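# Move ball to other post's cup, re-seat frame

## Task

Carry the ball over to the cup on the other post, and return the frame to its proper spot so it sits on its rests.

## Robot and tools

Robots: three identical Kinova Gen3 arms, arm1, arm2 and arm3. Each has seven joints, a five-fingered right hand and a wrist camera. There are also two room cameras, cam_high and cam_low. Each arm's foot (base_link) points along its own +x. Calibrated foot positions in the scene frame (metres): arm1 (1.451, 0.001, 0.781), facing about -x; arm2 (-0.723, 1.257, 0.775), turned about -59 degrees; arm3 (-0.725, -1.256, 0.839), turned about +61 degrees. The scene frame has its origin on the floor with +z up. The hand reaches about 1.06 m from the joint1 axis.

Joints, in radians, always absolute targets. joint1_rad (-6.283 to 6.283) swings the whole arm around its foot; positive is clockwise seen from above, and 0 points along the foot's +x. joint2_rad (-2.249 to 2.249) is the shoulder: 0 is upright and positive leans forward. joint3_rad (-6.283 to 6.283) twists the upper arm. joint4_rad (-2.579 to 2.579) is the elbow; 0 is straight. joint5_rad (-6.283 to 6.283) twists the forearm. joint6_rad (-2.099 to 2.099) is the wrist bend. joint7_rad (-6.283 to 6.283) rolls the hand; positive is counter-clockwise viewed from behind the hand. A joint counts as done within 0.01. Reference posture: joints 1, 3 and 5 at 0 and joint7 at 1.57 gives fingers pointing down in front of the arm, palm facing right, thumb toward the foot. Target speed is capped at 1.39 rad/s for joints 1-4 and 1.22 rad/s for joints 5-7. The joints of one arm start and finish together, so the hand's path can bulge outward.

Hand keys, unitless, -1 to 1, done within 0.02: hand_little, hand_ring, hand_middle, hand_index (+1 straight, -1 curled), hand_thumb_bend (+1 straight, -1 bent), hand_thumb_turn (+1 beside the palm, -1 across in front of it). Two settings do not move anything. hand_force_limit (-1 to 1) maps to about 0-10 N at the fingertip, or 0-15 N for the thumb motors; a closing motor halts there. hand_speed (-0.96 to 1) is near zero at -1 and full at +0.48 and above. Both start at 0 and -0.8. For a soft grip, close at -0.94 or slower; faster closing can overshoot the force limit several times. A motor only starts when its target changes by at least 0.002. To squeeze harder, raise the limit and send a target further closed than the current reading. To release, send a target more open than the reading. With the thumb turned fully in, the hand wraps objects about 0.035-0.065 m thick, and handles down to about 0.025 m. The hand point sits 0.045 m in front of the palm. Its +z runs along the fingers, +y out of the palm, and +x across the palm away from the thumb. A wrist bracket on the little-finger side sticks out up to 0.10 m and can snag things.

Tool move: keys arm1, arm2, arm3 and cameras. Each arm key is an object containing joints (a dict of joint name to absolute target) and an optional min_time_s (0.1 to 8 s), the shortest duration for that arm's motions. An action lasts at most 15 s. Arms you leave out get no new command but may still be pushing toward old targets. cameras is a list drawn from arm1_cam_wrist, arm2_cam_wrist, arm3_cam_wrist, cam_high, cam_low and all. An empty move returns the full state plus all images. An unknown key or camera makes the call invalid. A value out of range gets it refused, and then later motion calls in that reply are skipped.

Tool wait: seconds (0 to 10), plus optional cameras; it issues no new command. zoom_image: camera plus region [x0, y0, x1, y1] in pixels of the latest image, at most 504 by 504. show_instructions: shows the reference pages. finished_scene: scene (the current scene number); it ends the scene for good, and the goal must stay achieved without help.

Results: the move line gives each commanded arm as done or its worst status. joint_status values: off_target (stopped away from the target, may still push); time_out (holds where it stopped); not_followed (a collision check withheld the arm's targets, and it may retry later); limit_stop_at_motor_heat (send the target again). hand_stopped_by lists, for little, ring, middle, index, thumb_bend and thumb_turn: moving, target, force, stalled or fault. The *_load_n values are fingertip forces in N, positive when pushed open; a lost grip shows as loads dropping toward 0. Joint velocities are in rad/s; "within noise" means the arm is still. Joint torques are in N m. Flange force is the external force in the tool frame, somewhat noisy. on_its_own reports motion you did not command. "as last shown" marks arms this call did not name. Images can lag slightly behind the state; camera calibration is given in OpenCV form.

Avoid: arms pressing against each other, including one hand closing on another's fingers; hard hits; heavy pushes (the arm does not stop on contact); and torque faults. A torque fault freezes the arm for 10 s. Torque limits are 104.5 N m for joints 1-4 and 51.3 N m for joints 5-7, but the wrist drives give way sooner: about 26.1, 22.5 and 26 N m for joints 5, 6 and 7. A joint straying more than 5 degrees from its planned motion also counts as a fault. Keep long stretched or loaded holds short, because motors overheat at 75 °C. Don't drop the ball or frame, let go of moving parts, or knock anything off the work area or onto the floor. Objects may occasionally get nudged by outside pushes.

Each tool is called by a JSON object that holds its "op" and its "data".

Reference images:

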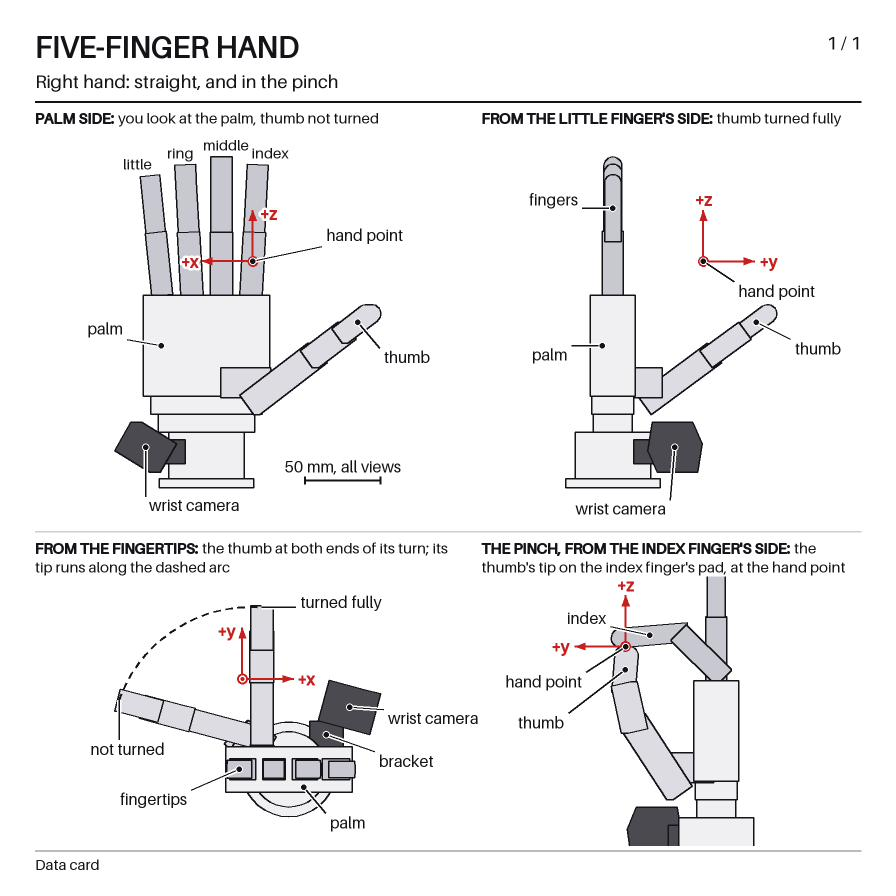

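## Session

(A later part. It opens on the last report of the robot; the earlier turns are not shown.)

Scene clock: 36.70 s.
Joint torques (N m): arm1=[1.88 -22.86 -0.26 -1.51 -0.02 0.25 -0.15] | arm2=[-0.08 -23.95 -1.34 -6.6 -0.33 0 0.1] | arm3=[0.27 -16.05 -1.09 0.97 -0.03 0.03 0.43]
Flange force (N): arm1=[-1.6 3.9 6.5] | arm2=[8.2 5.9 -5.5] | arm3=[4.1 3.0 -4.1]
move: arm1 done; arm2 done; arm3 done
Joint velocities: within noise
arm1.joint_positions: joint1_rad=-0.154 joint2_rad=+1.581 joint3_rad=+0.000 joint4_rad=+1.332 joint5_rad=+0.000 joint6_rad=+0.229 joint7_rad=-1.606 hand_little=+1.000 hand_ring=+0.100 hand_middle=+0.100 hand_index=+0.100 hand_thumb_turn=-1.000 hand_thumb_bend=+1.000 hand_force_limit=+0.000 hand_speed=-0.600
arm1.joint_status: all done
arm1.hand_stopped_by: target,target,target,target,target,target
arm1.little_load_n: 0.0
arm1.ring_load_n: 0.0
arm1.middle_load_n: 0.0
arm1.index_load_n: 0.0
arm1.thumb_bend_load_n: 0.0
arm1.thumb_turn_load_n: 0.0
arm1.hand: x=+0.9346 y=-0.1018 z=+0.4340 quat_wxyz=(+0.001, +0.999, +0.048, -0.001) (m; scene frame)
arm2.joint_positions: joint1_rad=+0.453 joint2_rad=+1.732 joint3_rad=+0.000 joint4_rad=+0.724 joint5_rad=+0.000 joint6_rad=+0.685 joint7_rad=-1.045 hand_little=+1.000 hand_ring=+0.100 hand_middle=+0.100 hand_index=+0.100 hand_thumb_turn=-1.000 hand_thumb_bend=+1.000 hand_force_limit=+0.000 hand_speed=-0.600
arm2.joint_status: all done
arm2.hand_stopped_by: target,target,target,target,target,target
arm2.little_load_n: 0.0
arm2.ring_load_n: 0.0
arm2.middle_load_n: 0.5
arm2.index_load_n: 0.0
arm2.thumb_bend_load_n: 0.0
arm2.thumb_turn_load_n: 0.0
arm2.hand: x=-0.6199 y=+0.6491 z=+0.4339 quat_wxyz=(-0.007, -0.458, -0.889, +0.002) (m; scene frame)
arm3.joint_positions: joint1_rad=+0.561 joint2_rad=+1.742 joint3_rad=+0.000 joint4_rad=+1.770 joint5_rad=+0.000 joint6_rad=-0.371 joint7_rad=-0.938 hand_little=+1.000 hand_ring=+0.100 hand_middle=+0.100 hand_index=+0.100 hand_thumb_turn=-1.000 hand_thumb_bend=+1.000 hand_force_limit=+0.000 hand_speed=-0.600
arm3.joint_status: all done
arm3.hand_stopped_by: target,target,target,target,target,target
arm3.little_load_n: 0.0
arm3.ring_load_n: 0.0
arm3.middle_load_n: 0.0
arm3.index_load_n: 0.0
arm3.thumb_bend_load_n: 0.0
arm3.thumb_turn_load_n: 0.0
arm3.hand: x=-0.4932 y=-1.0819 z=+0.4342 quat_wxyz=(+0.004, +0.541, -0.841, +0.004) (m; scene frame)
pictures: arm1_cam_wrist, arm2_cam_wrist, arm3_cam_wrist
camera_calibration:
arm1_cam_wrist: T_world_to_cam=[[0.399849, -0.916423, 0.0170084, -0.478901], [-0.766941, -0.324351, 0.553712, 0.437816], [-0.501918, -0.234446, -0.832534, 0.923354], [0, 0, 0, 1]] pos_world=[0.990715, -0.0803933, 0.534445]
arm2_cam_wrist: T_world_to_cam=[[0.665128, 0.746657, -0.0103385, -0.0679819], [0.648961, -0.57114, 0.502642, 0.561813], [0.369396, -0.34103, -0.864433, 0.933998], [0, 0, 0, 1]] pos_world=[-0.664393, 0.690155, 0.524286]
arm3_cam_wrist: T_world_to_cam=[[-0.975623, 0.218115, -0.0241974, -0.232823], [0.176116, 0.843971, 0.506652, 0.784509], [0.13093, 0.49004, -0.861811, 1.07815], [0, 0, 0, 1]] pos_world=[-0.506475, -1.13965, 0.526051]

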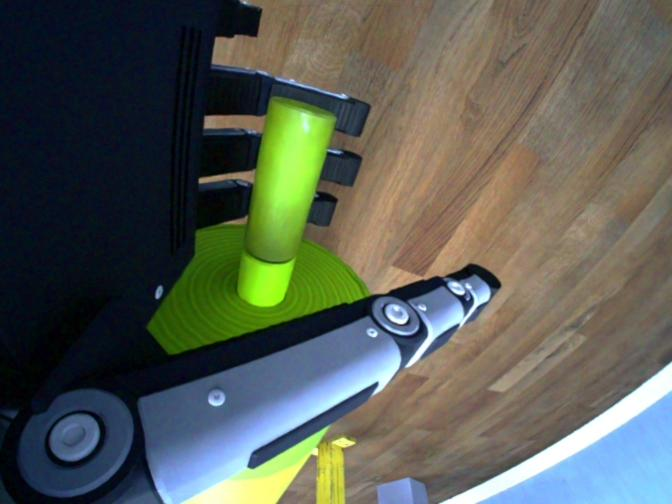

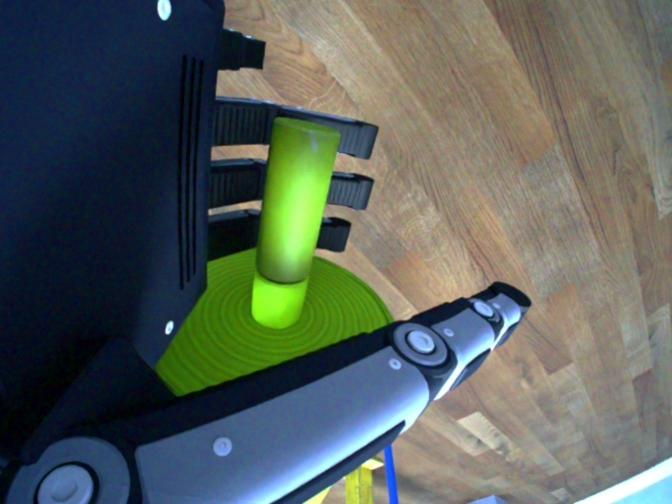

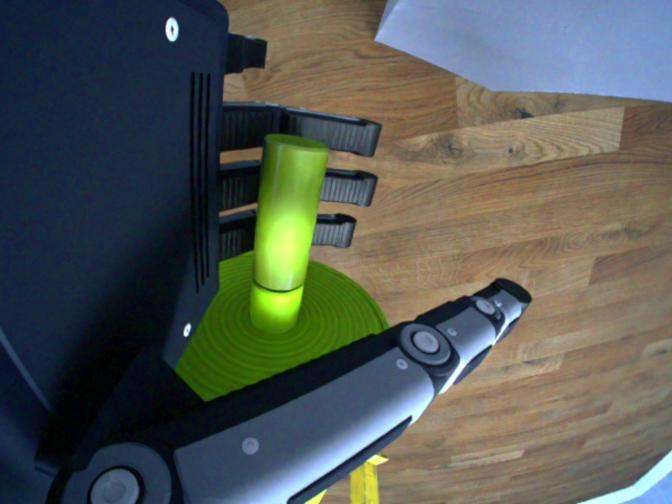

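{"op": "move", "data": {"arm1": {"joints": {"hand_index": -1, "hand_middle": -1, "hand_ring": -1, "hand_speed": -0.92, "hand_force_limit": -0.4}}, "arm2": {"joints": {"hand_index": -1, "hand_middle": -1, "hand_ring": -1, "hand_speed": -0.92, "hand_force_limit": -0.4}}, "arm3": {"joints": {"hand_index": -1, "hand_middle": -1, "hand_ring": -1, "hand_speed": -0.92, "hand_force_limit": -0.4}}, "cameras": ["arm1_cam_wrist", "arm2_cam_wrist", "arm3_cam_wrist"]}}

Scene clock: 42.37 s.
Joint torques (N m): arm1=[1.94 -24.98 -0.43 -1.64 -0.17 0.26 -0.26] | arm2=[0.11 -26.38 -1.4 -7.35 -0.41 0 0.08] | arm3=[0.43 -17.57 -1.1 1.63 -0.06 0.09 0.36]
Flange force (N): arm1=[-2.2 3.8 11.2] | arm2=[7.8 6.0 -1.4] | arm3=[3.9 3.3 1.1]
move: arm1 done; arm2 off_target; arm3 done
Joint velocities: within noise
arm1.joint_positions: joint1_rad=-0.154 joint2_rad=+1.581 joint3_rad=+0.000 joint4_rad=+1.332 joint5_rad=+0.000 joint6_rad=+0.229 joint7_rad=-1.606 hand_little=+1.000 hand_ring=-1.000 hand_middle=-1.000 hand_index=-0.999 hand_thumb_turn=-1.000 hand_thumb_bend=+1.000 hand_force_limit=-0.400 hand_speed=-0.920
arm1.joint_status: all done
arm1.hand_stopped_by: target,target,target,target,target,target
arm1.little_load_n: 0.0
arm1.ring_load_n: 0.0
arm1.middle_load_n: 0.5
arm1.index_load_n: 1.5
arm1.thumb_bend_load_n: 0.0
arm1.thumb_turn_load_n: 0.0
arm1.hand: x=+0.9346 y=-0.1018 z=+0.4341 quat_wxyz=(+0.001, +0.999, +0.048, -0.001) (m; scene frame)
arm2.joint_positions: joint1_rad=+0.453 joint2_rad=+1.732 joint3_rad=+0.000 joint4_rad=+0.724 joint5_rad=+0.000 joint6_rad=+0.685 joint7_rad=-1.045 hand_little=+1.000 hand_ring=-1.000 hand_middle=-0.999 hand_index=-0.565 hand_thumb_turn=-1.000 hand_thumb_bend=+1.000 hand_force_limit=-0.400 hand_speed=-0.920
arm2.joint_status: hand_index off_target (ended at -0.565, target -1.000); the others done
arm2.hand_stopped_by: target,target,target,force,target,target
arm2.little_load_n: 0.0
arm2.ring_load_n: 0.0
arm2.middle_load_n: 2.0
arm2.index_load_n: 0.0
arm2.thumb_bend_load_n: 0.0
arm2.thumb_turn_load_n: 0.0
arm2.hand: x=-0.6199 y=+0.6492 z=+0.4339 quat_wxyz=(-0.007, -0.458, -0.889, +0.002) (m; scene frame)
arm3.joint_positions: joint1_rad=+0.561 joint2_rad=+1.742 joint3_rad=+0.000 joint4_rad=+1.770 joint5_rad=+0.000 joint6_rad=-0.371 joint7_rad=-0.938 hand_little=+1.000 hand_ring=-1.000 hand_middle=-1.000 hand_index=-1.000 hand_thumb_turn=-1.000 hand_thumb_bend=+1.000 hand_force_limit=-0.400 hand_speed=-0.920
arm3.joint_status: all done
arm3.hand_stopped_by: target,target,target,target,target,target
arm3.little_load_n: 0.0
arm3.ring_load_n: 0.5
arm3.middle_load_n: 0.5
arm3.index_load_n: 1.5
arm3.thumb_bend_load_n: 0.0
arm3.thumb_turn_load_n: 0.0
arm3.hand: x=-0.4932 y=-1.0819 z=+0.4342 quat_wxyz=(+0.004, +0.541, -0.841, +0.004) (m; scene frame)
pictures: arm1_cam_wrist, arm2_cam_wrist, arm3_cam_wrist
camera_calibration:
arm1_cam_wrist: T_world_to_cam=[[0.399829, -0.916433, 0.0169751, -0.478866], [-0.766903, -0.324333, 0.553776, 0.43769], [-0.501993, -0.234434, -0.832493, 0.923489], [0, 0, 0, 1]] pos_world=[0.990715, -0.0803934, 0.534544]
arm2_cam_wrist: T_world_to_cam=[[0.665151, 0.746639, -0.0102366, -0.0680832], [0.648932, -0.571217, 0.502592, 0.561929], [0.369408, -0.340942, -0.864463, 0.933995], [0, 0, 0, 1]] pos_world=[-0.664393, 0.690255, 0.524286]
arm3_cam_wrist: T_world_to_cam=[[-0.975623, 0.218115, -0.0241974, -0.232823], [0.176116, 0.843971, 0.506652, 0.784509], [0.13093, 0.49004, -0.861811, 1.07815], [0, 0, 0, 1]] pos_world=[-0.506475, -1.13965, 0.526051]

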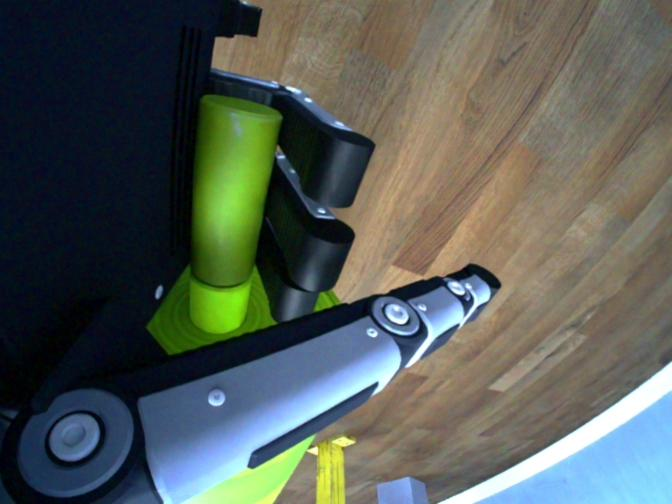

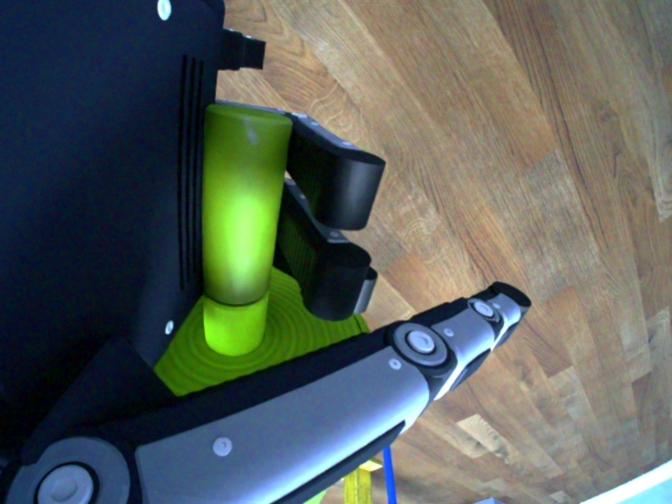

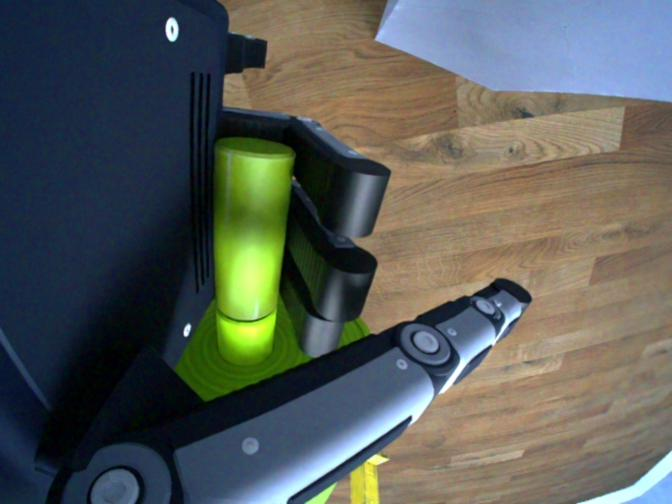

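{"op": "move", "data": {"arm1": {"joints": {"hand_index": -0.6, "hand_middle": -0.6, "hand_ring": -0.6, "hand_speed": -0.9}}, "arm2": {"joints": {"hand_index": -0.6, "hand_middle": -0.6, "hand_ring": -0.6, "hand_speed": -0.9}}, "arm3": {"joints": {"hand_index": -0.6, "hand_middle": -0.6, "hand_ring": -0.6, "hand_speed": -0.9}}, "cameras": ["arm1_cam_wrist", "arm2_cam_wrist", "arm3_cam_wrist"]}}

Scene clock: 45.37 s.
Joint torques (N m): arm1=[1.86 -24.89 -0.32 -1.69 -0.03 0.31 -0.12] | arm2=[-0.08 -26.69 -1.47 -7.54 -0.46 -0.06 0.09] | arm3=[0.36 -17.51 -0.95 1.65 -0.03 0.14 0.46]
Flange force (N): arm1=[-1.8 3.9 10.8] | arm2=[8.3 6.0 -1.2] | arm3=[4.0 3.3 1.0]
move: arm1 done; arm2 done; arm3 done
Joint velocities: within noise
arm1.joint_positions: joint1_rad=-0.154 joint2_rad=+1.581 joint3_rad=+0.000 joint4_rad=+1.332 joint5_rad=+0.000 joint6_rad=+0.229 joint7_rad=-1.606 hand_little=+1.000 hand_ring=-0.600 hand_middle=-0.600 hand_index=-0.600 hand_thumb_turn=-1.000 hand_thumb_bend=+1.000 hand_force_limit=-0.400 hand_speed=-0.900
arm1.joint_status: all done
arm1.hand_stopped_by: target,target,target,target,target,target
arm1.little_load_n: 0.0
arm1.ring_load_n: 1.0
arm1.middle_load_n: 0.0
arm1.index_load_n: 0.0
arm1.thumb_bend_load_n: 0.0
arm1.thumb_turn_load_n: 0.0
arm1.hand: x=+0.9346 y=-0.1018 z=+0.4340 quat_wxyz=(+0.001, +0.999, +0.048, -0.001) (m; scene frame)
arm2.joint_positions: joint1_rad=+0.453 joint2_rad=+1.732 joint3_rad=+0.000 joint4_rad=+0.724 joint5_rad=+0.000 joint6_rad=+0.685 joint7_rad=-1.045 hand_little=+1.000 hand_ring=-0.600 hand_middle=-0.600 hand_index=-0.600 hand_thumb_turn=-1.000 hand_thumb_bend=+1.000 hand_force_limit=-0.400 hand_speed=-0.900
arm2.joint_status: all done
arm2.hand_stopped_by: target,target,target,target,target,target
arm2.little_load_n: 0.0
arm2.ring_load_n: 0.0
arm2.middle_load_n: 0.0
arm2.index_load_n: 1.0
arm2.thumb_bend_load_n: 0.0
arm2.thumb_turn_load_n: 0.0
arm2.hand: x=-0.6199 y=+0.6491 z=+0.4339 quat_wxyz=(-0.007, -0.458, -0.889, +0.002) (m; scene frame)
arm3.joint_positions: joint1_rad=+0.561 joint2_rad=+1.742 joint3_rad=+0.000 joint4_rad=+1.770 joint5_rad=+0.000 joint6_rad=-0.371 joint7_rad=-0.938 hand_little=+1.000 hand_ring=-0.600 hand_middle=-0.600 hand_index=-0.600 hand_thumb_turn=-1.000 hand_thumb_bend=+1.000 hand_force_limit=-0.400 hand_speed=-0.900
arm3.joint_status: all done
arm3.hand_stopped_by: target,target,target,target,target,target
arm3.little_load_n: 0.0
arm3.ring_load_n: 1.0
arm3.middle_load_n: 0.0
arm3.index_load_n: 0.0
arm3.thumb_bend_load_n: 0.0
arm3.thumb_turn_load_n: 0.0
arm3.hand: x=-0.4932 y=-1.0819 z=+0.4342 quat_wxyz=(+0.004, +0.541, -0.841, +0.004) (m; scene frame)
pictures: arm1_cam_wrist, arm2_cam_wrist, arm3_cam_wrist
camera_calibration:
arm1_cam_wrist: T_world_to_cam=[[0.399849, -0.916423, 0.0170084, -0.478901], [-0.766941, -0.324351, 0.553712, 0.437816], [-0.501918, -0.234446, -0.832534, 0.923354], [0, 0, 0, 1]] pos_world=[0.990715, -0.0803933, 0.534445]
arm2_cam_wrist: T_world_to_cam=[[0.665128, 0.746657, -0.0103385, -0.0679819], [0.648961, -0.57114, 0.502642, 0.561813], [0.369396, -0.34103, -0.864433, 0.933998], [0, 0, 0, 1]] pos_world=[-0.664393, 0.690155, 0.524286]
arm3_cam_wrist: T_world_to_cam=[[-0.975623, 0.218115, -0.0241974, -0.232823], [0.176116, 0.843971, 0.506652, 0.784509], [0.13093, 0.49004, -0.861811, 1.07815], [0, 0, 0, 1]] pos_world=[-0.506475, -1.13965, 0.526051]

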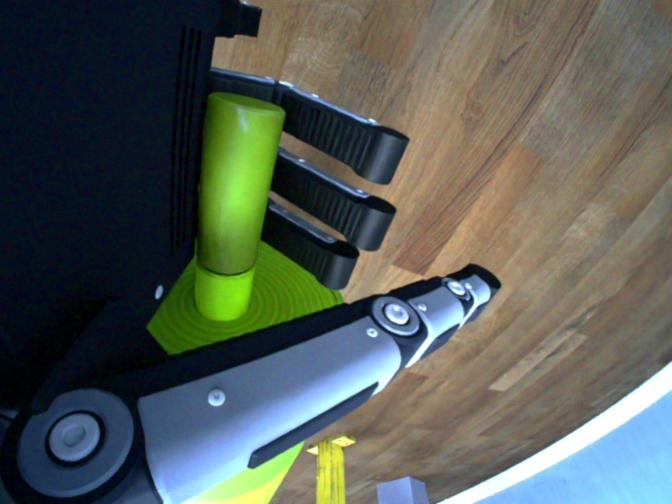

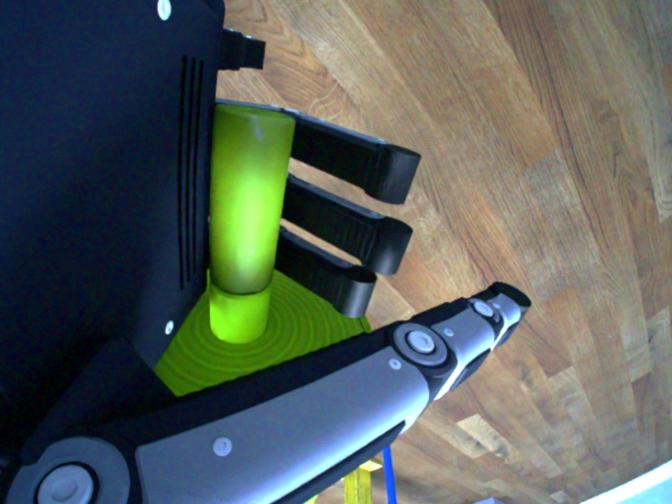

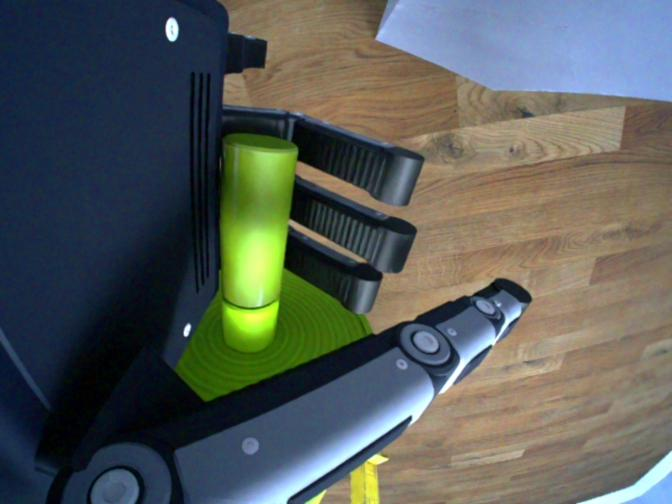

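{"op": "move", "data": {"cameras": ["cam_high", "cam_low"]}}

{"op": "zoom_image", "data": {"camera": "cam_high", "region": [290, 240, 380, 320]}}

{"op": "zoom_image", "data": {"camera": "cam_low", "region": [270, 240, 390, 370]}}

Scene clock: 46.43 s.
Joint torques (N m): arm1=[1.85 -24.9 -0.35 -1.78 -0.05 0.27 -0.12] | arm2=[-0.09 -26.63 -1.58 -7.4 -0.4 -0.1 0.06] | arm3=[0.32 -17.53 -0.99 1.65 0 0.14 0.43]
Flange force (N): arm1=[-1.6 3.9 10.7] | arm2=[7.4 5.4 -0.9] | arm3=[4.0 3.3 1.0]
Joint velocities: within noise
arm1.joint_positions: joint1_rad=-0.154 joint2_rad=+1.581 joint3_rad=+0.000 joint4_rad=+1.332 joint5_rad=+0.000 joint6_rad=+0.229 joint7_rad=-1.606 hand_little=+1.000 hand_ring=-0.600 hand_middle=-0.600 hand_index=-0.600 hand_thumb_turn=-1.000 hand_thumb_bend=+1.000 hand_force_limit=-0.400 hand_speed=-0.900
arm1.joint_status: all done
arm1.hand_stopped_by: target,target,target,target,target,target
arm1.little_load_n: 0.0
arm1.ring_load_n: 1.0
arm1.middle_load_n: 0.0
arm1.index_load_n: 0.0
arm1.thumb_bend_load_n: -0.5
arm1.thumb_turn_load_n: 0.0
arm1.hand: x=+0.9346 y=-0.1018 z=+0.4340 quat_wxyz=(+0.001, +0.999, +0.048, -0.001) (m; scene frame)
arm2.joint_positions: joint1_rad=+0.453 joint2_rad=+1.732 joint3_rad=+0.000 joint4_rad=+0.724 joint5_rad=+0.000 joint6_rad=+0.685 joint7_rad=-1.045 hand_little=+1.000 hand_ring=-0.600 hand_middle=-0.600 hand_index=-0.600 hand_thumb_turn=-1.000 hand_thumb_bend=+1.000 hand_force_limit=-0.400 hand_speed=-0.900
arm2.joint_status: all done
arm2.hand_stopped_by: target,target,target,target,target,target
arm2.little_load_n: -0.5
arm2.ring_load_n: 0.5
arm2.middle_load_n: 0.0
arm2.index_load_n: 1.5
arm2.thumb_bend_load_n: 0.0
arm2.thumb_turn_load_n: 0.0
arm2.hand: x=-0.6199 y=+0.6491 z=+0.4339 quat_wxyz=(-0.007, -0.458, -0.889, +0.002) (m; scene frame)
arm3.joint_positions: joint1_rad=+0.561 joint2_rad=+1.742 joint3_rad=+0.000 joint4_rad=+1.770 joint5_rad=+0.000 joint6_rad=-0.371 joint7_rad=-0.938 hand_little=+1.000 hand_ring=-0.600 hand_middle=-0.600 hand_index=-0.600 hand_thumb_turn=-1.000 hand_thumb_bend=+1.000 hand_force_limit=-0.400 hand_speed=-0.900
arm3.joint_status: all done
arm3.hand_stopped_by: target,target,target,target,target,target
arm3.little_load_n: 0.0
arm3.ring_load_n: 0.5
arm3.middle_load_n: 0.5
arm3.index_load_n: 0.0
arm3.thumb_bend_load_n: 0.0
arm3.thumb_turn_load_n: 0.0
arm3.hand: x=-0.4932 y=-1.0819 z=+0.4342 quat_wxyz=(+0.004, +0.541, -0.841, +0.004) (m; scene frame)
pictures: cam_high, cam_low

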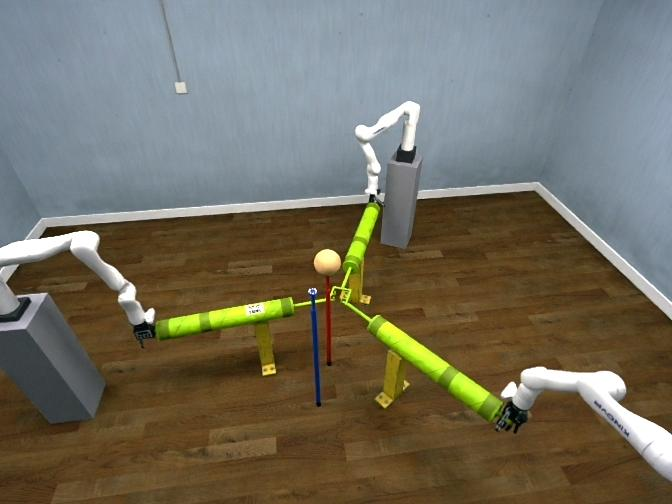

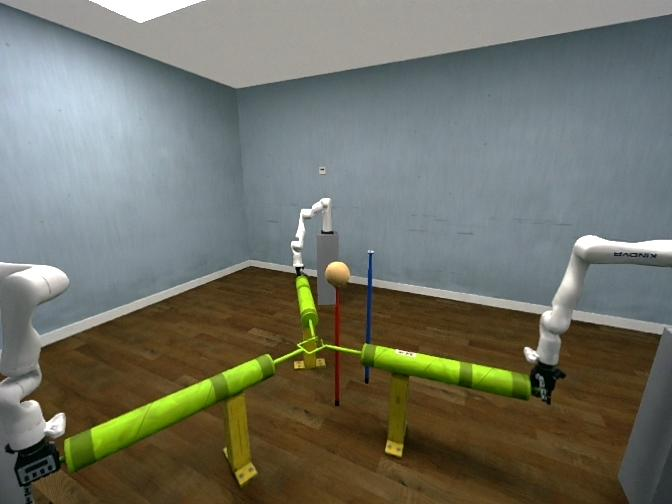

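Scaled by 5.600.

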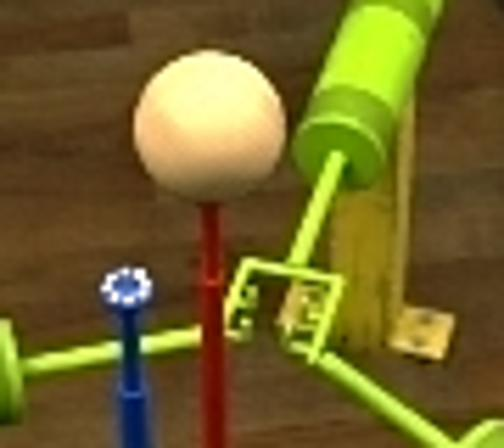

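Scaled by 3.877.

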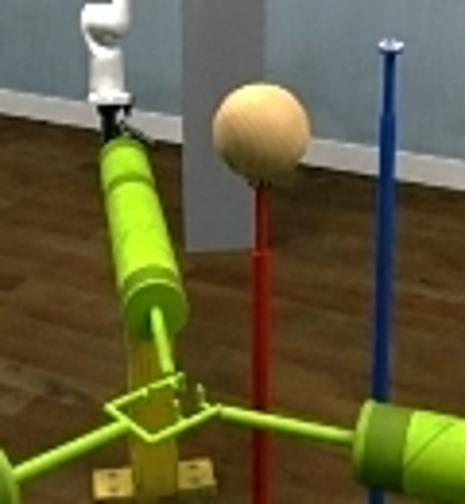

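{"op": "move", "data": {"arm1": {"joints": {"joint1_rad": -0.1540, "joint2_rad": 1.4268, "joint4_rad": 1.4716, "joint6_rad": 0.2432, "joint7_rad": -1.6058}, "min_time_s": 2.5}, "arm2": {"joints": {"joint1_rad": 0.4517, "joint2_rad": 1.5653, "joint4_rad": 0.9086, "joint6_rad": 0.6676, "joint7_rad": -1.0454}, "min_time_s": 2.5}, "arm3": {"joints": {"joint1_rad": 0.5624, "joint2_rad": 1.5905, "joint4_rad": 1.9435, "joint6_rad": -0.3924, "joint7_rad": -0.9365}, "min_time_s": 2.5}, "cameras": ["all"]}}

Scene clock: 53.70 s.
Joint torques (N m): arm1=[1.72 -24.93 -0.55 -1.93 -0.06 0.24 -0.19] | arm2=[-0.05 -26.14 -1.41 -6.66 -0.36 0.32 0.11] | arm3=[0.64 -17.6 -0.48 1.88 -0.1 0.19 0.42]
Flange force (N): arm1=[-1.7 3.6 10.7] | arm2=[5.5 4.3 0.7] | arm3=[3.7 4.3 1.9]
move: arm1 done; arm2 done; arm3 done
Joint velocities: within noise
arm1.joint_positions: joint1_rad=-0.154 joint2_rad=+1.427 joint3_rad=+0.000 joint4_rad=+1.472 joint5_rad=+0.000 joint6_rad=+0.243 joint7_rad=-1.606 hand_little=+1.000 hand_ring=-0.600 hand_middle=-0.600 hand_index=-0.600 hand_thumb_turn=-1.000 hand_thumb_bend=+1.000 hand_force_limit=-0.400 hand_speed=-0.900
arm1.joint_status: all done
arm1.hand_stopped_by: target,target,target,target,target,target
arm1.little_load_n: 0.0
arm1.ring_load_n: 1.5
arm1.middle_load_n: 0.0
arm1.index_load_n: 0.0
arm1.thumb_bend_load_n: 0.0
arm1.thumb_turn_load_n: 0.0
arm1.hand: x=+0.9345 y=-0.1018 z=+0.5000 quat_wxyz=(+0.001, +0.999, +0.048, -0.001) (m; scene frame)
arm2.joint_positions: joint1_rad=+0.452 joint2_rad=+1.565 joint3_rad=+0.000 joint4_rad=+0.909 joint5_rad=+0.000 joint6_rad=+0.668 joint7_rad=-1.045 hand_little=+1.000 hand_ring=-0.600 hand_middle=-0.600 hand_index=-0.600 hand_thumb_turn=-1.000 hand_thumb_bend=+1.000 hand_force_limit=-0.400 hand_speed=-0.900
arm2.joint_status: all done
arm2.hand_stopped_by: target,target,target,target,target,target
arm2.little_load_n: 0.0
arm2.ring_load_n: 0.0
arm2.middle_load_n: 0.0
arm2.index_load_n: 1.5
arm2.thumb_bend_load_n: 0.0
arm2.thumb_turn_load_n: 0.0
arm2.hand: x=-0.6199 y=+0.6487 z=+0.5002 quat_wxyz=(-0.007, -0.458, -0.889, +0.002) (m; scene frame)
arm3.joint_positions: joint1_rad=+0.562 joint2_rad=+1.591 joint3_rad=+0.000 joint4_rad=+1.943 joint5_rad=+0.000 joint6_rad=-0.392 joint7_rad=-0.936 hand_little=+1.000 hand_ring=-0.600 hand_middle=-0.600 hand_index=-0.600 hand_thumb_turn=-1.000 hand_thumb_bend=+1.000 hand_force_limit=-0.400 hand_speed=-0.900
arm3.joint_status: all done
arm3.hand_stopped_by: target,target,target,target,target,target
arm3.little_load_n: 0.0
arm3.ring_load_n: 1.0
arm3.middle_load_n: 0.5
arm3.index_load_n: 0.5
arm3.thumb_bend_load_n: 0.0
arm3.thumb_turn_load_n: 0.0
arm3.hand: x=-0.4930 y=-1.0818 z=+0.5002 quat_wxyz=(+0.004, +0.541, -0.841, +0.004) (m; scene frame)
pictures: arm1_cam_wrist, arm2_cam_wrist, arm3_cam_wrist, cam_high, cam_low
camera_calibration:
arm1_cam_wrist: T_world_to_cam=[[0.399728, -0.916475, 0.0170479, -0.479932], [-0.766955, -0.324213, 0.553774, 0.401259], [-0.501993, -0.234434, -0.832492, 0.978351], [0, 0, 0, 1]] pos_world=[0.990715, -0.0803936, 0.600445]
arm2_cam_wrist: T_world_to_cam=[[0.665079, 0.746701, -0.0103752, -0.0669719], [0.649011, -0.571084, 0.502641, 0.528319], [0.369398, -0.34103, -0.864433, 0.991211], [0, 0, 0, 1]] pos_world=[-0.664494, 0.689754, 0.590585]
arm3_cam_wrist: T_world_to_cam=[[-0.975636, 0.218068, -0.0241131, -0.231164], [0.176119, 0.843979, 0.506637, 0.75097], [0.130832, 0.490046, -0.861822, 1.13491], [0, 0, 0, 1]] pos_world=[-0.506275, -1.13955, 0.592052]

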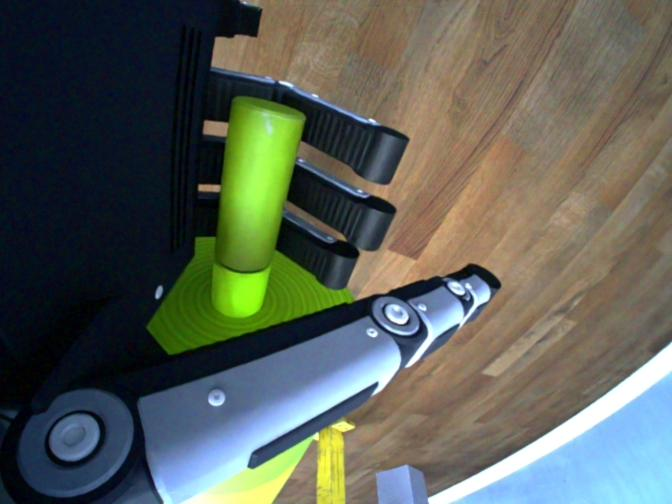

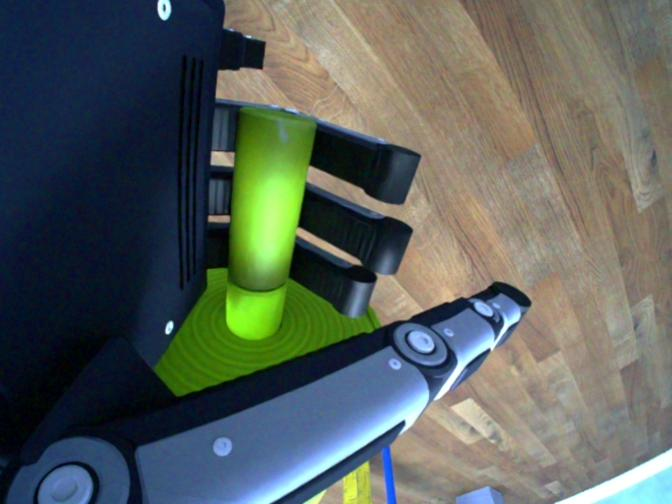

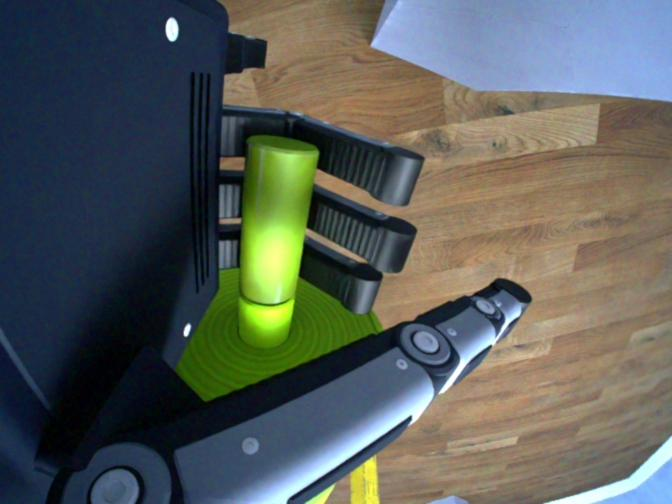

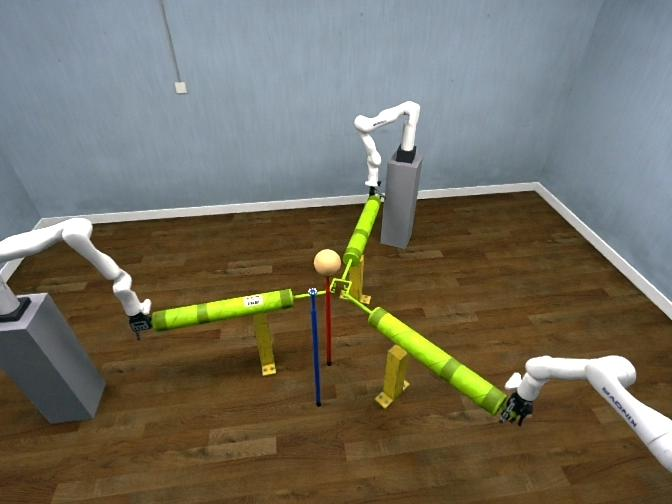

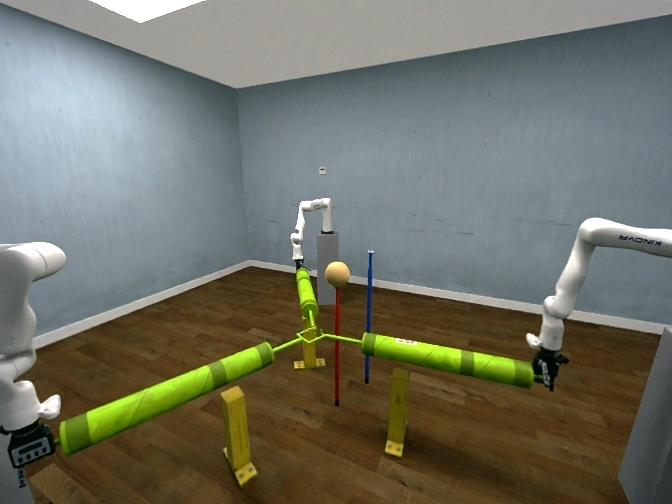

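{"op": "move", "data": {"arm1": {"joints": {"joint1_rad": -0.0953, "joint2_rad": 1.2333, "joint4_rad": 1.6510, "joint6_rad": 0.2573, "joint7_rad": -1.5471}, "min_time_s": 2.5}, "arm2": {"joints": {"joint1_rad": 0.4228, "joint2_rad": 1.3425, "joint4_rad": 1.1999, "joint6_rad": 0.5992, "joint7_rad": -1.0744}, "min_time_s": 2.5}, "arm3": {"joints": {"joint1_rad": 0.5044, "joint2_rad": 1.3707, "joint4_rad": 2.0510, "joint6_rad": -0.2801, "joint7_rad": -0.9945}, "min_time_s": 2.5}}}

{"op": "move", "data": {"arm1": {"joints": {"joint1_rad": -0.0306, "joint2_rad": 1.0445, "joint4_rad": 1.7734, "joint6_rad": 0.3237, "joint7_rad": -1.4824}, "min_time_s": 2.5}, "arm2": {"joints": {"joint1_rad": 0.3909, "joint2_rad": 1.1428, "joint4_rad": 1.4063, "joint6_rad": 0.5924, "joint7_rad": -1.1062}, "min_time_s": 2.5}, "arm3": {"joints": {"joint1_rad": 0.4527, "joint2_rad": 1.1482, "joint4_rad": 2.0942, "joint6_rad": -0.1008, "joint7_rad": -1.0462}, "min_time_s": 2.5}, "cameras": ["all"]}}

{"op": "zoom_image", "data": {"camera": "cam_high", "region": [290, 230, 380, 310]}}

{"op": "zoom_image", "data": {"camera": "cam_low", "region": [280, 240, 400, 350]}}

Scene clock: 57.40 s.
Joint torques (N m): arm1=[1.29 -23.92 -1.22 -1.77 -0.16 0.34 -0.13] | arm2=[0.63 -25.16 -0.72 -6.15 -0.21 0.28 0.06] | arm3=[0.44 -18.73 -0.83 0.4 -0.04 -0.09 0.42]
Flange force (N): arm1=[-2.6 2.8 10.6] | arm2=[3.7 4.3 2.1] | arm3=[5.1 4.6 3.3]
move: arm1 done; arm2 done; arm3 done
Joint velocities: within noise
arm1.joint_positions: joint1_rad=-0.095 joint2_rad=+1.233 joint3_rad=+0.000 joint4_rad=+1.651 joint5_rad=+0.000 joint6_rad=+0.257 joint7_rad=-1.547 hand_little=+1.000 hand_ring=-0.600 hand_middle=-0.600 hand_index=-0.600 hand_thumb_turn=-1.000 hand_thumb_bend=+1.000 hand_force_limit=-0.400 hand_speed=-0.900
arm1.joint_status: all done
arm1.hand_stopped_by: target,target,target,target,target,target
arm1.little_load_n: 0.0
arm1.ring_load_n: 1.0
arm1.middle_load_n: 0.0
arm1.index_load_n: 1.0
arm1.thumb_bend_load_n: 0.0
arm1.thumb_turn_load_n: 0.0
arm1.hand: x=+0.9482 y=-0.0717 z=+0.5799 quat_wxyz=(+0.001, +0.999, +0.048, -0.001) (m; scene frame)
arm2.joint_positions: joint1_rad=+0.423 joint2_rad=+1.343 joint3_rad=+0.000 joint4_rad=+1.200 joint5_rad=+0.000 joint6_rad=+0.599 joint7_rad=-1.074 hand_little=+1.000 hand_ring=-0.600 hand_middle=-0.600 hand_index=-0.600 hand_thumb_turn=-1.000 hand_thumb_bend=+1.000 hand_force_limit=-0.400 hand_speed=-0.900
arm2.joint_status: all done
arm2.hand_stopped_by: target,target,target,target,target,target
arm2.little_load_n: 0.0
arm2.ring_load_n: 0.0
arm2.middle_load_n: 0.0
arm2.index_load_n: 2.0
arm2.thumb_bend_load_n: 0.0
arm2.thumb_turn_load_n: 0.0
arm2.hand: x=-0.6065 y=+0.6787 z=+0.5802 quat_wxyz=(-0.007, -0.458, -0.889, +0.002) (m; scene frame)
arm3.joint_positions: joint1_rad=+0.504 joint2_rad=+1.371 joint3_rad=+0.000 joint4_rad=+2.051 joint5_rad=+0.000 joint6_rad=-0.280 joint7_rad=-0.995 hand_little=+1.000 hand_ring=-0.600 hand_middle=-0.600 hand_index=-0.600 hand_thumb_turn=-1.000 hand_thumb_bend=+1.000 hand_force_limit=-0.400 hand_speed=-0.900
arm3.joint_status: all done
arm3.hand_stopped_by: target,target,target,target,target,target
arm3.little_load_n: 0.0
arm3.ring_load_n: 1.0
arm3.middle_load_n: 0.5
arm3.index_load_n: 0.0
arm3.thumb_bend_load_n: 0.0
arm3.thumb_turn_load_n: 0.0
arm3.hand: x=-0.4795 y=-1.0518 z=+0.5802 quat_wxyz=(+0.004, +0.541, -0.841, +0.004) (m; scene frame)
pictures: none

Scene clock: 60.20 s.
Joint torques (N m): arm1=[1.35 -22.99 -1.08 -2.57 -0.16 0.27 -0.17] | arm2=[0.33 -23.8 -0.97 -6.01 -0.23 0.32 0.21] | arm3=[0.49 -19.02 -0.72 -1.23 -0.04 -0.1 0.47]
Flange force (N): arm1=[-2.7 2.8 10.4] | arm2=[3.2 3.5 3.1] | arm3=[5.0 5.0 4.9]
move: arm1 done; arm2 done; arm3 done
Joint velocities: within noise
arm1.joint_positions: joint1_rad=-0.031 joint2_rad=+1.045 joint3_rad=+0.000 joint4_rad=+1.773 joint5_rad=+0.000 joint6_rad=+0.324 joint7_rad=-1.482 hand_little=+1.000 hand_ring=-0.600 hand_middle=-0.600 hand_index=-0.600 hand_thumb_turn=-1.000 hand_thumb_bend=+1.000 hand_force_limit=-0.400 hand_speed=-0.900
arm1.joint_status: all done
arm1.hand_stopped_by: target,target,target,target,target,target
arm1.little_load_n: 0.0
arm1.ring_load_n: 1.5
arm1.middle_load_n: 0.0
arm1.index_load_n: 0.5
arm1.thumb_bend_load_n: 0.0
arm1.thumb_turn_load_n: 0.0
arm1.hand: x=+0.9619 y=-0.0406 z=+0.6579 quat_wxyz=(+0.001, +0.999, +0.048, -0.001) (m; scene frame)
arm2.joint_positions: joint1_rad=+0.391 joint2_rad=+1.143 joint3_rad=+0.000 joint4_rad=+1.406 joint5_rad=+0.000 joint6_rad=+0.592 joint7_rad=-1.106 hand_little=+1.000 hand_ring=-0.600 hand_middle=-0.600 hand_index=-0.600 hand_thumb_turn=-1.000 hand_thumb_bend=+1.000 hand_force_limit=-0.400 hand_speed=-0.900
arm2.joint_status: all done
arm2.hand_stopped_by: target,target,target,target,target,target
arm2.little_load_n: 0.0
arm2.ring_load_n: 0.0
arm2.middle_load_n: 0.0
arm2.index_load_n: 1.5
arm2.thumb_bend_load_n: 0.0
arm2.thumb_turn_load_n: 0.0
arm2.hand: x=-0.5931 y=+0.7097 z=+0.6583 quat_wxyz=(-0.007, -0.458, -0.889, +0.002) (m; scene frame)
arm3.joint_positions: joint1_rad=+0.453 joint2_rad=+1.148 joint3_rad=+0.000 joint4_rad=+2.094 joint5_rad=+0.000 joint6_rad=-0.101 joint7_rad=-1.046 hand_little=+1.000 hand_ring=-0.600 hand_middle=-0.600 hand_index=-0.600 hand_thumb_turn=-1.000 hand_thumb_bend=+1.000 hand_force_limit=-0.400 hand_speed=-0.900
arm3.joint_status: all done
arm3.hand_stopped_by: target,target,target,target,target,target
arm3.little_load_n: 0.0
arm3.ring_load_n: 1.0
arm3.middle_load_n: 0.5
arm3.index_load_n: 0.0
arm3.thumb_bend_load_n: 0.0
arm3.thumb_turn_load_n: 0.0
arm3.hand: x=-0.4659 y=-1.0209 z=+0.6581 quat_wxyz=(+0.004, +0.541, -0.841, +0.004) (m; scene frame)
pictures: arm1_cam_wrist, arm2_cam_wrist, arm3_cam_wrist, cam_high, cam_low
camera_calibration:
arm1_cam_wrist: T_world_to_cam=[[0.399748, -0.916466, 0.0170812, -0.437585], [-0.766994, -0.32423, 0.553711, 0.354652], [-0.501919, -0.234446, -0.832534, 1.13779], [0, 0, 0, 1]] pos_world=[1.01802, -0.0192936, 0.758345]
arm2_cam_wrist: T_world_to_cam=[[0.665107, 0.746675, -0.01044, -0.128685], [0.64899, -0.571064, 0.502691, 0.466163], [0.369385, -0.341119, -0.864403, 1.13878], [0, 0, 0, 1]] pos_world=[-0.637594, 0.750754, 0.748685]
arm3_cam_wrist: T_world_to_cam=[[-0.97564, 0.218033, -0.0242464, -0.214136], [0.176021, 0.843991, 0.506651, 0.614757], [0.13093, 0.490041, -0.86181, 1.23764], [0, 0, 0, 1]] pos_world=[-0.479174, -1.07865, 0.749951]

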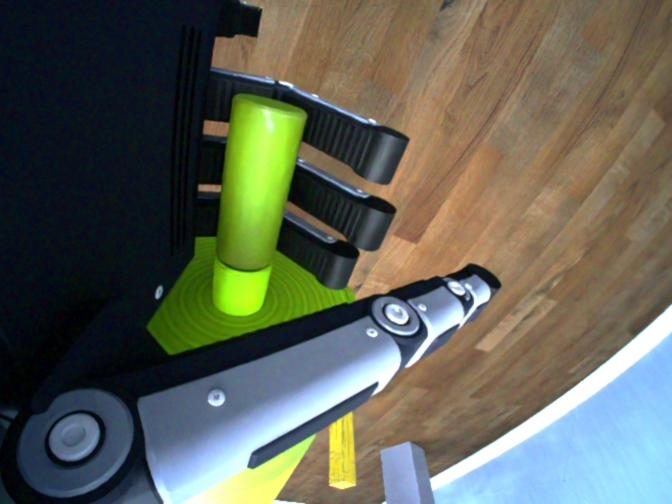

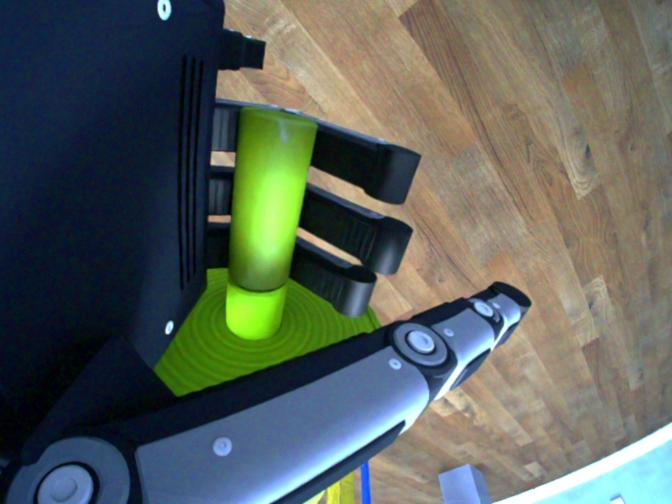

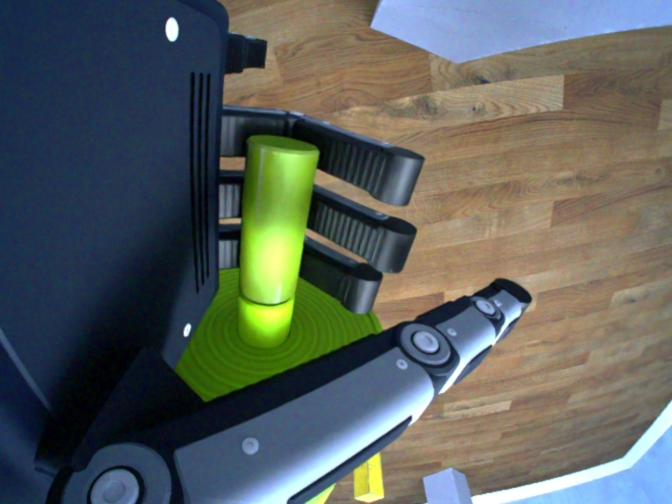

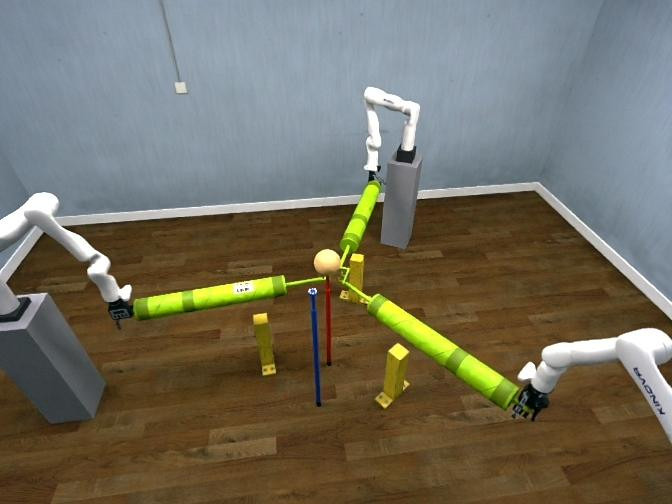

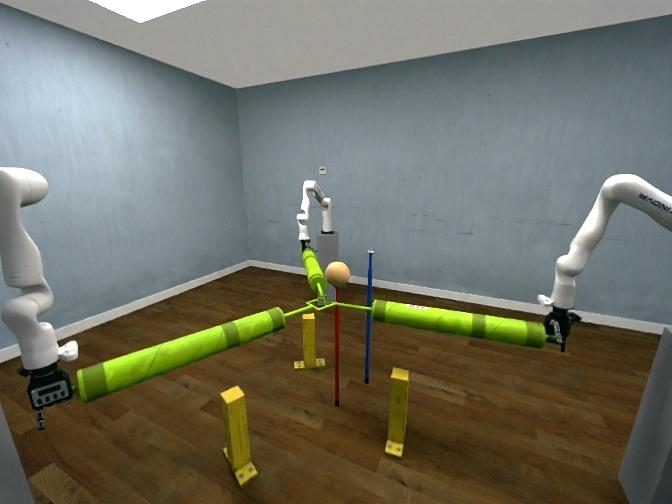

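Scaled by 5.600.

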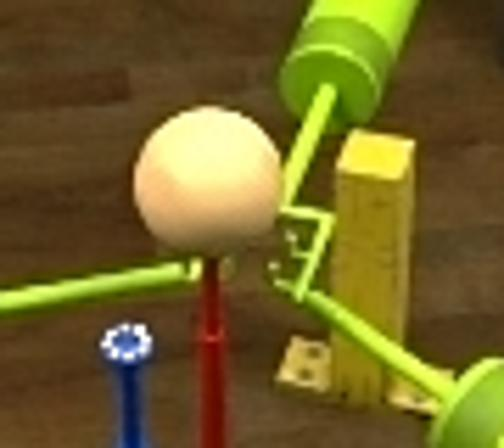

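Scaled by 4.200.

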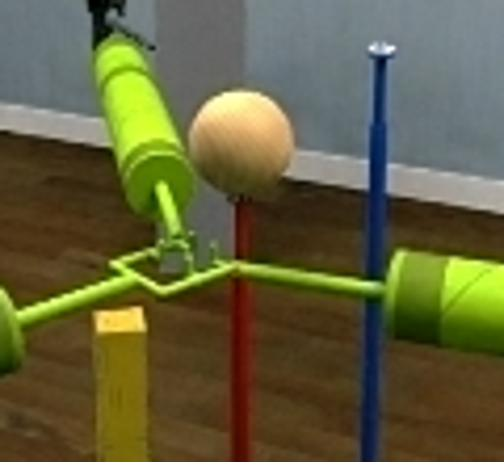

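{"op": "move", "data": {"arm1": {"joints":{"joint1_rad":0.0369,"joint2_rad":1.0316,"joint4_rad":1.8369,"joint6_rad":0.2731,"joint7_rad":-1.4149},"min_time_s":2}, "arm2": {"joints":{"joint1_rad":0.3455,"joint2_rad":1.1093,"joint4_rad":1.5171,"joint6_rad":0.5152,"joint7_rad":-1.1516},"min_time_s":2}, "arm3": {"joints":{"joint1_rad":0.42,"joint2_rad":1.1427,"joint4_rad":1.9903,"joint6_rad":0.0086,"joint7_rad":-1.0789},"min_time_s":2}, "cameras": ["cam_high","cam_low"]}}

{"op": "zoom_image", "data": {"camera": "cam_high", "region": [290, 230, 380, 310]}}

{"op": "zoom_image", "data": {"camera": "cam_low", "region": [280, 240, 400, 350]}}

Scene clock: 65.37 s.
Joint torques (N m): arm1=[6.38 -22.45 4.74 -1.96 0.54 0.28 -0.3] | arm2=[-2.21 -23.08 -3.88 -5.28 -0.78 0.4 0.21] | arm3=[-1.84 -20.3 -4.26 -2.23 -0.17 -0.09 0.39]
Flange force (N): arm1=[-4.9 13.6 10.8] | arm2=[4.5 -1.2 3.7] | arm3=[8.0 -0.6 5.8]
move: arm1 done; arm2 done; arm3 done
Joint velocities: within noise
arm1.joint_positions: joint1_rad=+0.037 joint2_rad=+1.032 joint3_rad=+0.000 joint4_rad=+1.837 joint5_rad=+0.000 joint6_rad=+0.273 joint7_rad=-1.415 hand_little=+1.000 hand_ring=-0.600 hand_middle=-0.600 hand_index=-0.600 hand_thumb_turn=-1.000 hand_thumb_bend=+1.000 hand_force_limit=-0.400 hand_speed=-0.900
arm1.joint_status: all done
arm1.hand_stopped_by: target,target,target,target,target,target
arm1.little_load_n: 0.0
arm1.ring_load_n: 0.5
arm1.middle_load_n: 0.5
arm1.index_load_n: 2.5
arm1.thumb_bend_load_n: 0.0
arm1.thumb_turn_load_n: 0.0
arm1.hand: x=+0.9823 y=-0.0105 z=+0.6578 quat_wxyz=(+0.001, +0.999, +0.048, -0.001) (m; scene frame)
arm2.joint_positions: joint1_rad=+0.345 joint2_rad=+1.109 joint3_rad=+0.000 joint4_rad=+1.517 joint5_rad=+0.000 joint6_rad=+0.515 joint7_rad=-1.152 hand_little=+1.000 hand_ring=-0.600 hand_middle=-0.600 hand_index=-0.600 hand_thumb_turn=-1.000 hand_thumb_bend=+1.000 hand_force_limit=-0.400 hand_speed=-0.900
arm2.joint_status: all done
arm2.hand_stopped_by: target,target,target,target,target,target
arm2.little_load_n: 0.0
arm2.ring_load_n: 0.0
arm2.middle_load_n: 0.0
arm2.index_load_n: 2.0
arm2.thumb_bend_load_n: 0.0
arm2.thumb_turn_load_n: 0.0
arm2.hand: x=-0.5732 y=+0.7393 z=+0.6582 quat_wxyz=(-0.007, -0.458, -0.889, +0.002) (m; scene frame)
arm3.joint_positions: joint1_rad=+0.420 joint2_rad=+1.143 joint3_rad=+0.000 joint4_rad=+1.990 joint5_rad=+0.000 joint6_rad=+0.009 joint7_rad=-1.079 hand_little=+1.000 hand_ring=-0.600 hand_middle=-0.600 hand_index=-0.600 hand_thumb_turn=-1.000 hand_thumb_bend=+1.000 hand_force_limit=-0.400 hand_speed=-0.900
arm3.joint_status: all done
arm3.hand_stopped_by: target,target,target,target,target,target
arm3.little_load_n: 0.0
arm3.ring_load_n: 1.5
arm3.middle_load_n: 0.5
arm3.index_load_n: 0.0
arm3.thumb_bend_load_n: 0.0
arm3.thumb_turn_load_n: 0.0
arm3.hand: x=-0.4455 y=-0.9910 z=+0.6583 quat_wxyz=(+0.004, +0.541, -0.841, +0.004) (m; scene frame)
pictures: cam_high, cam_low

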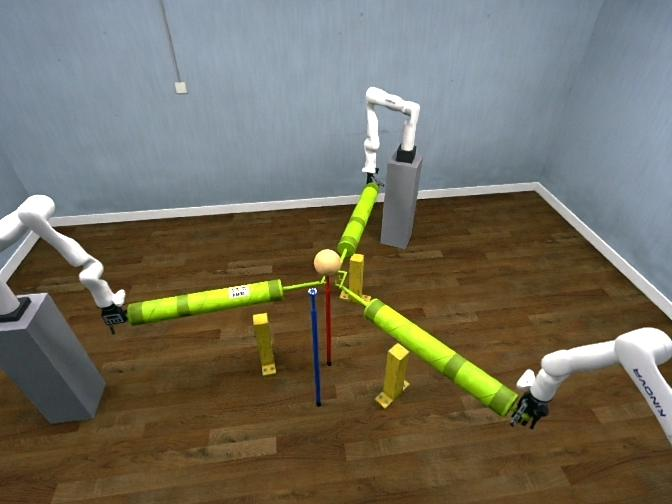

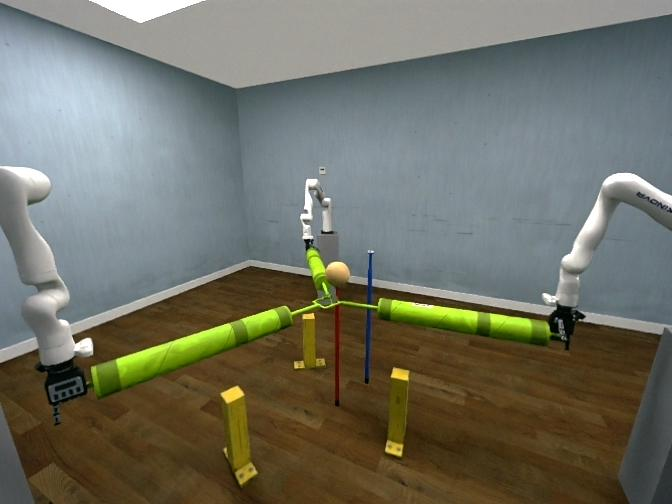

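Scaled by 5.600.

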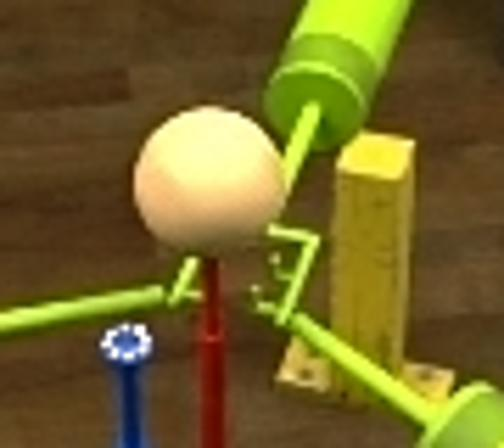

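Scaled by 4.200.

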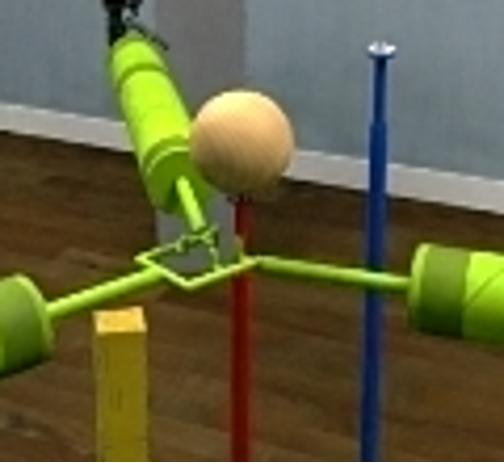

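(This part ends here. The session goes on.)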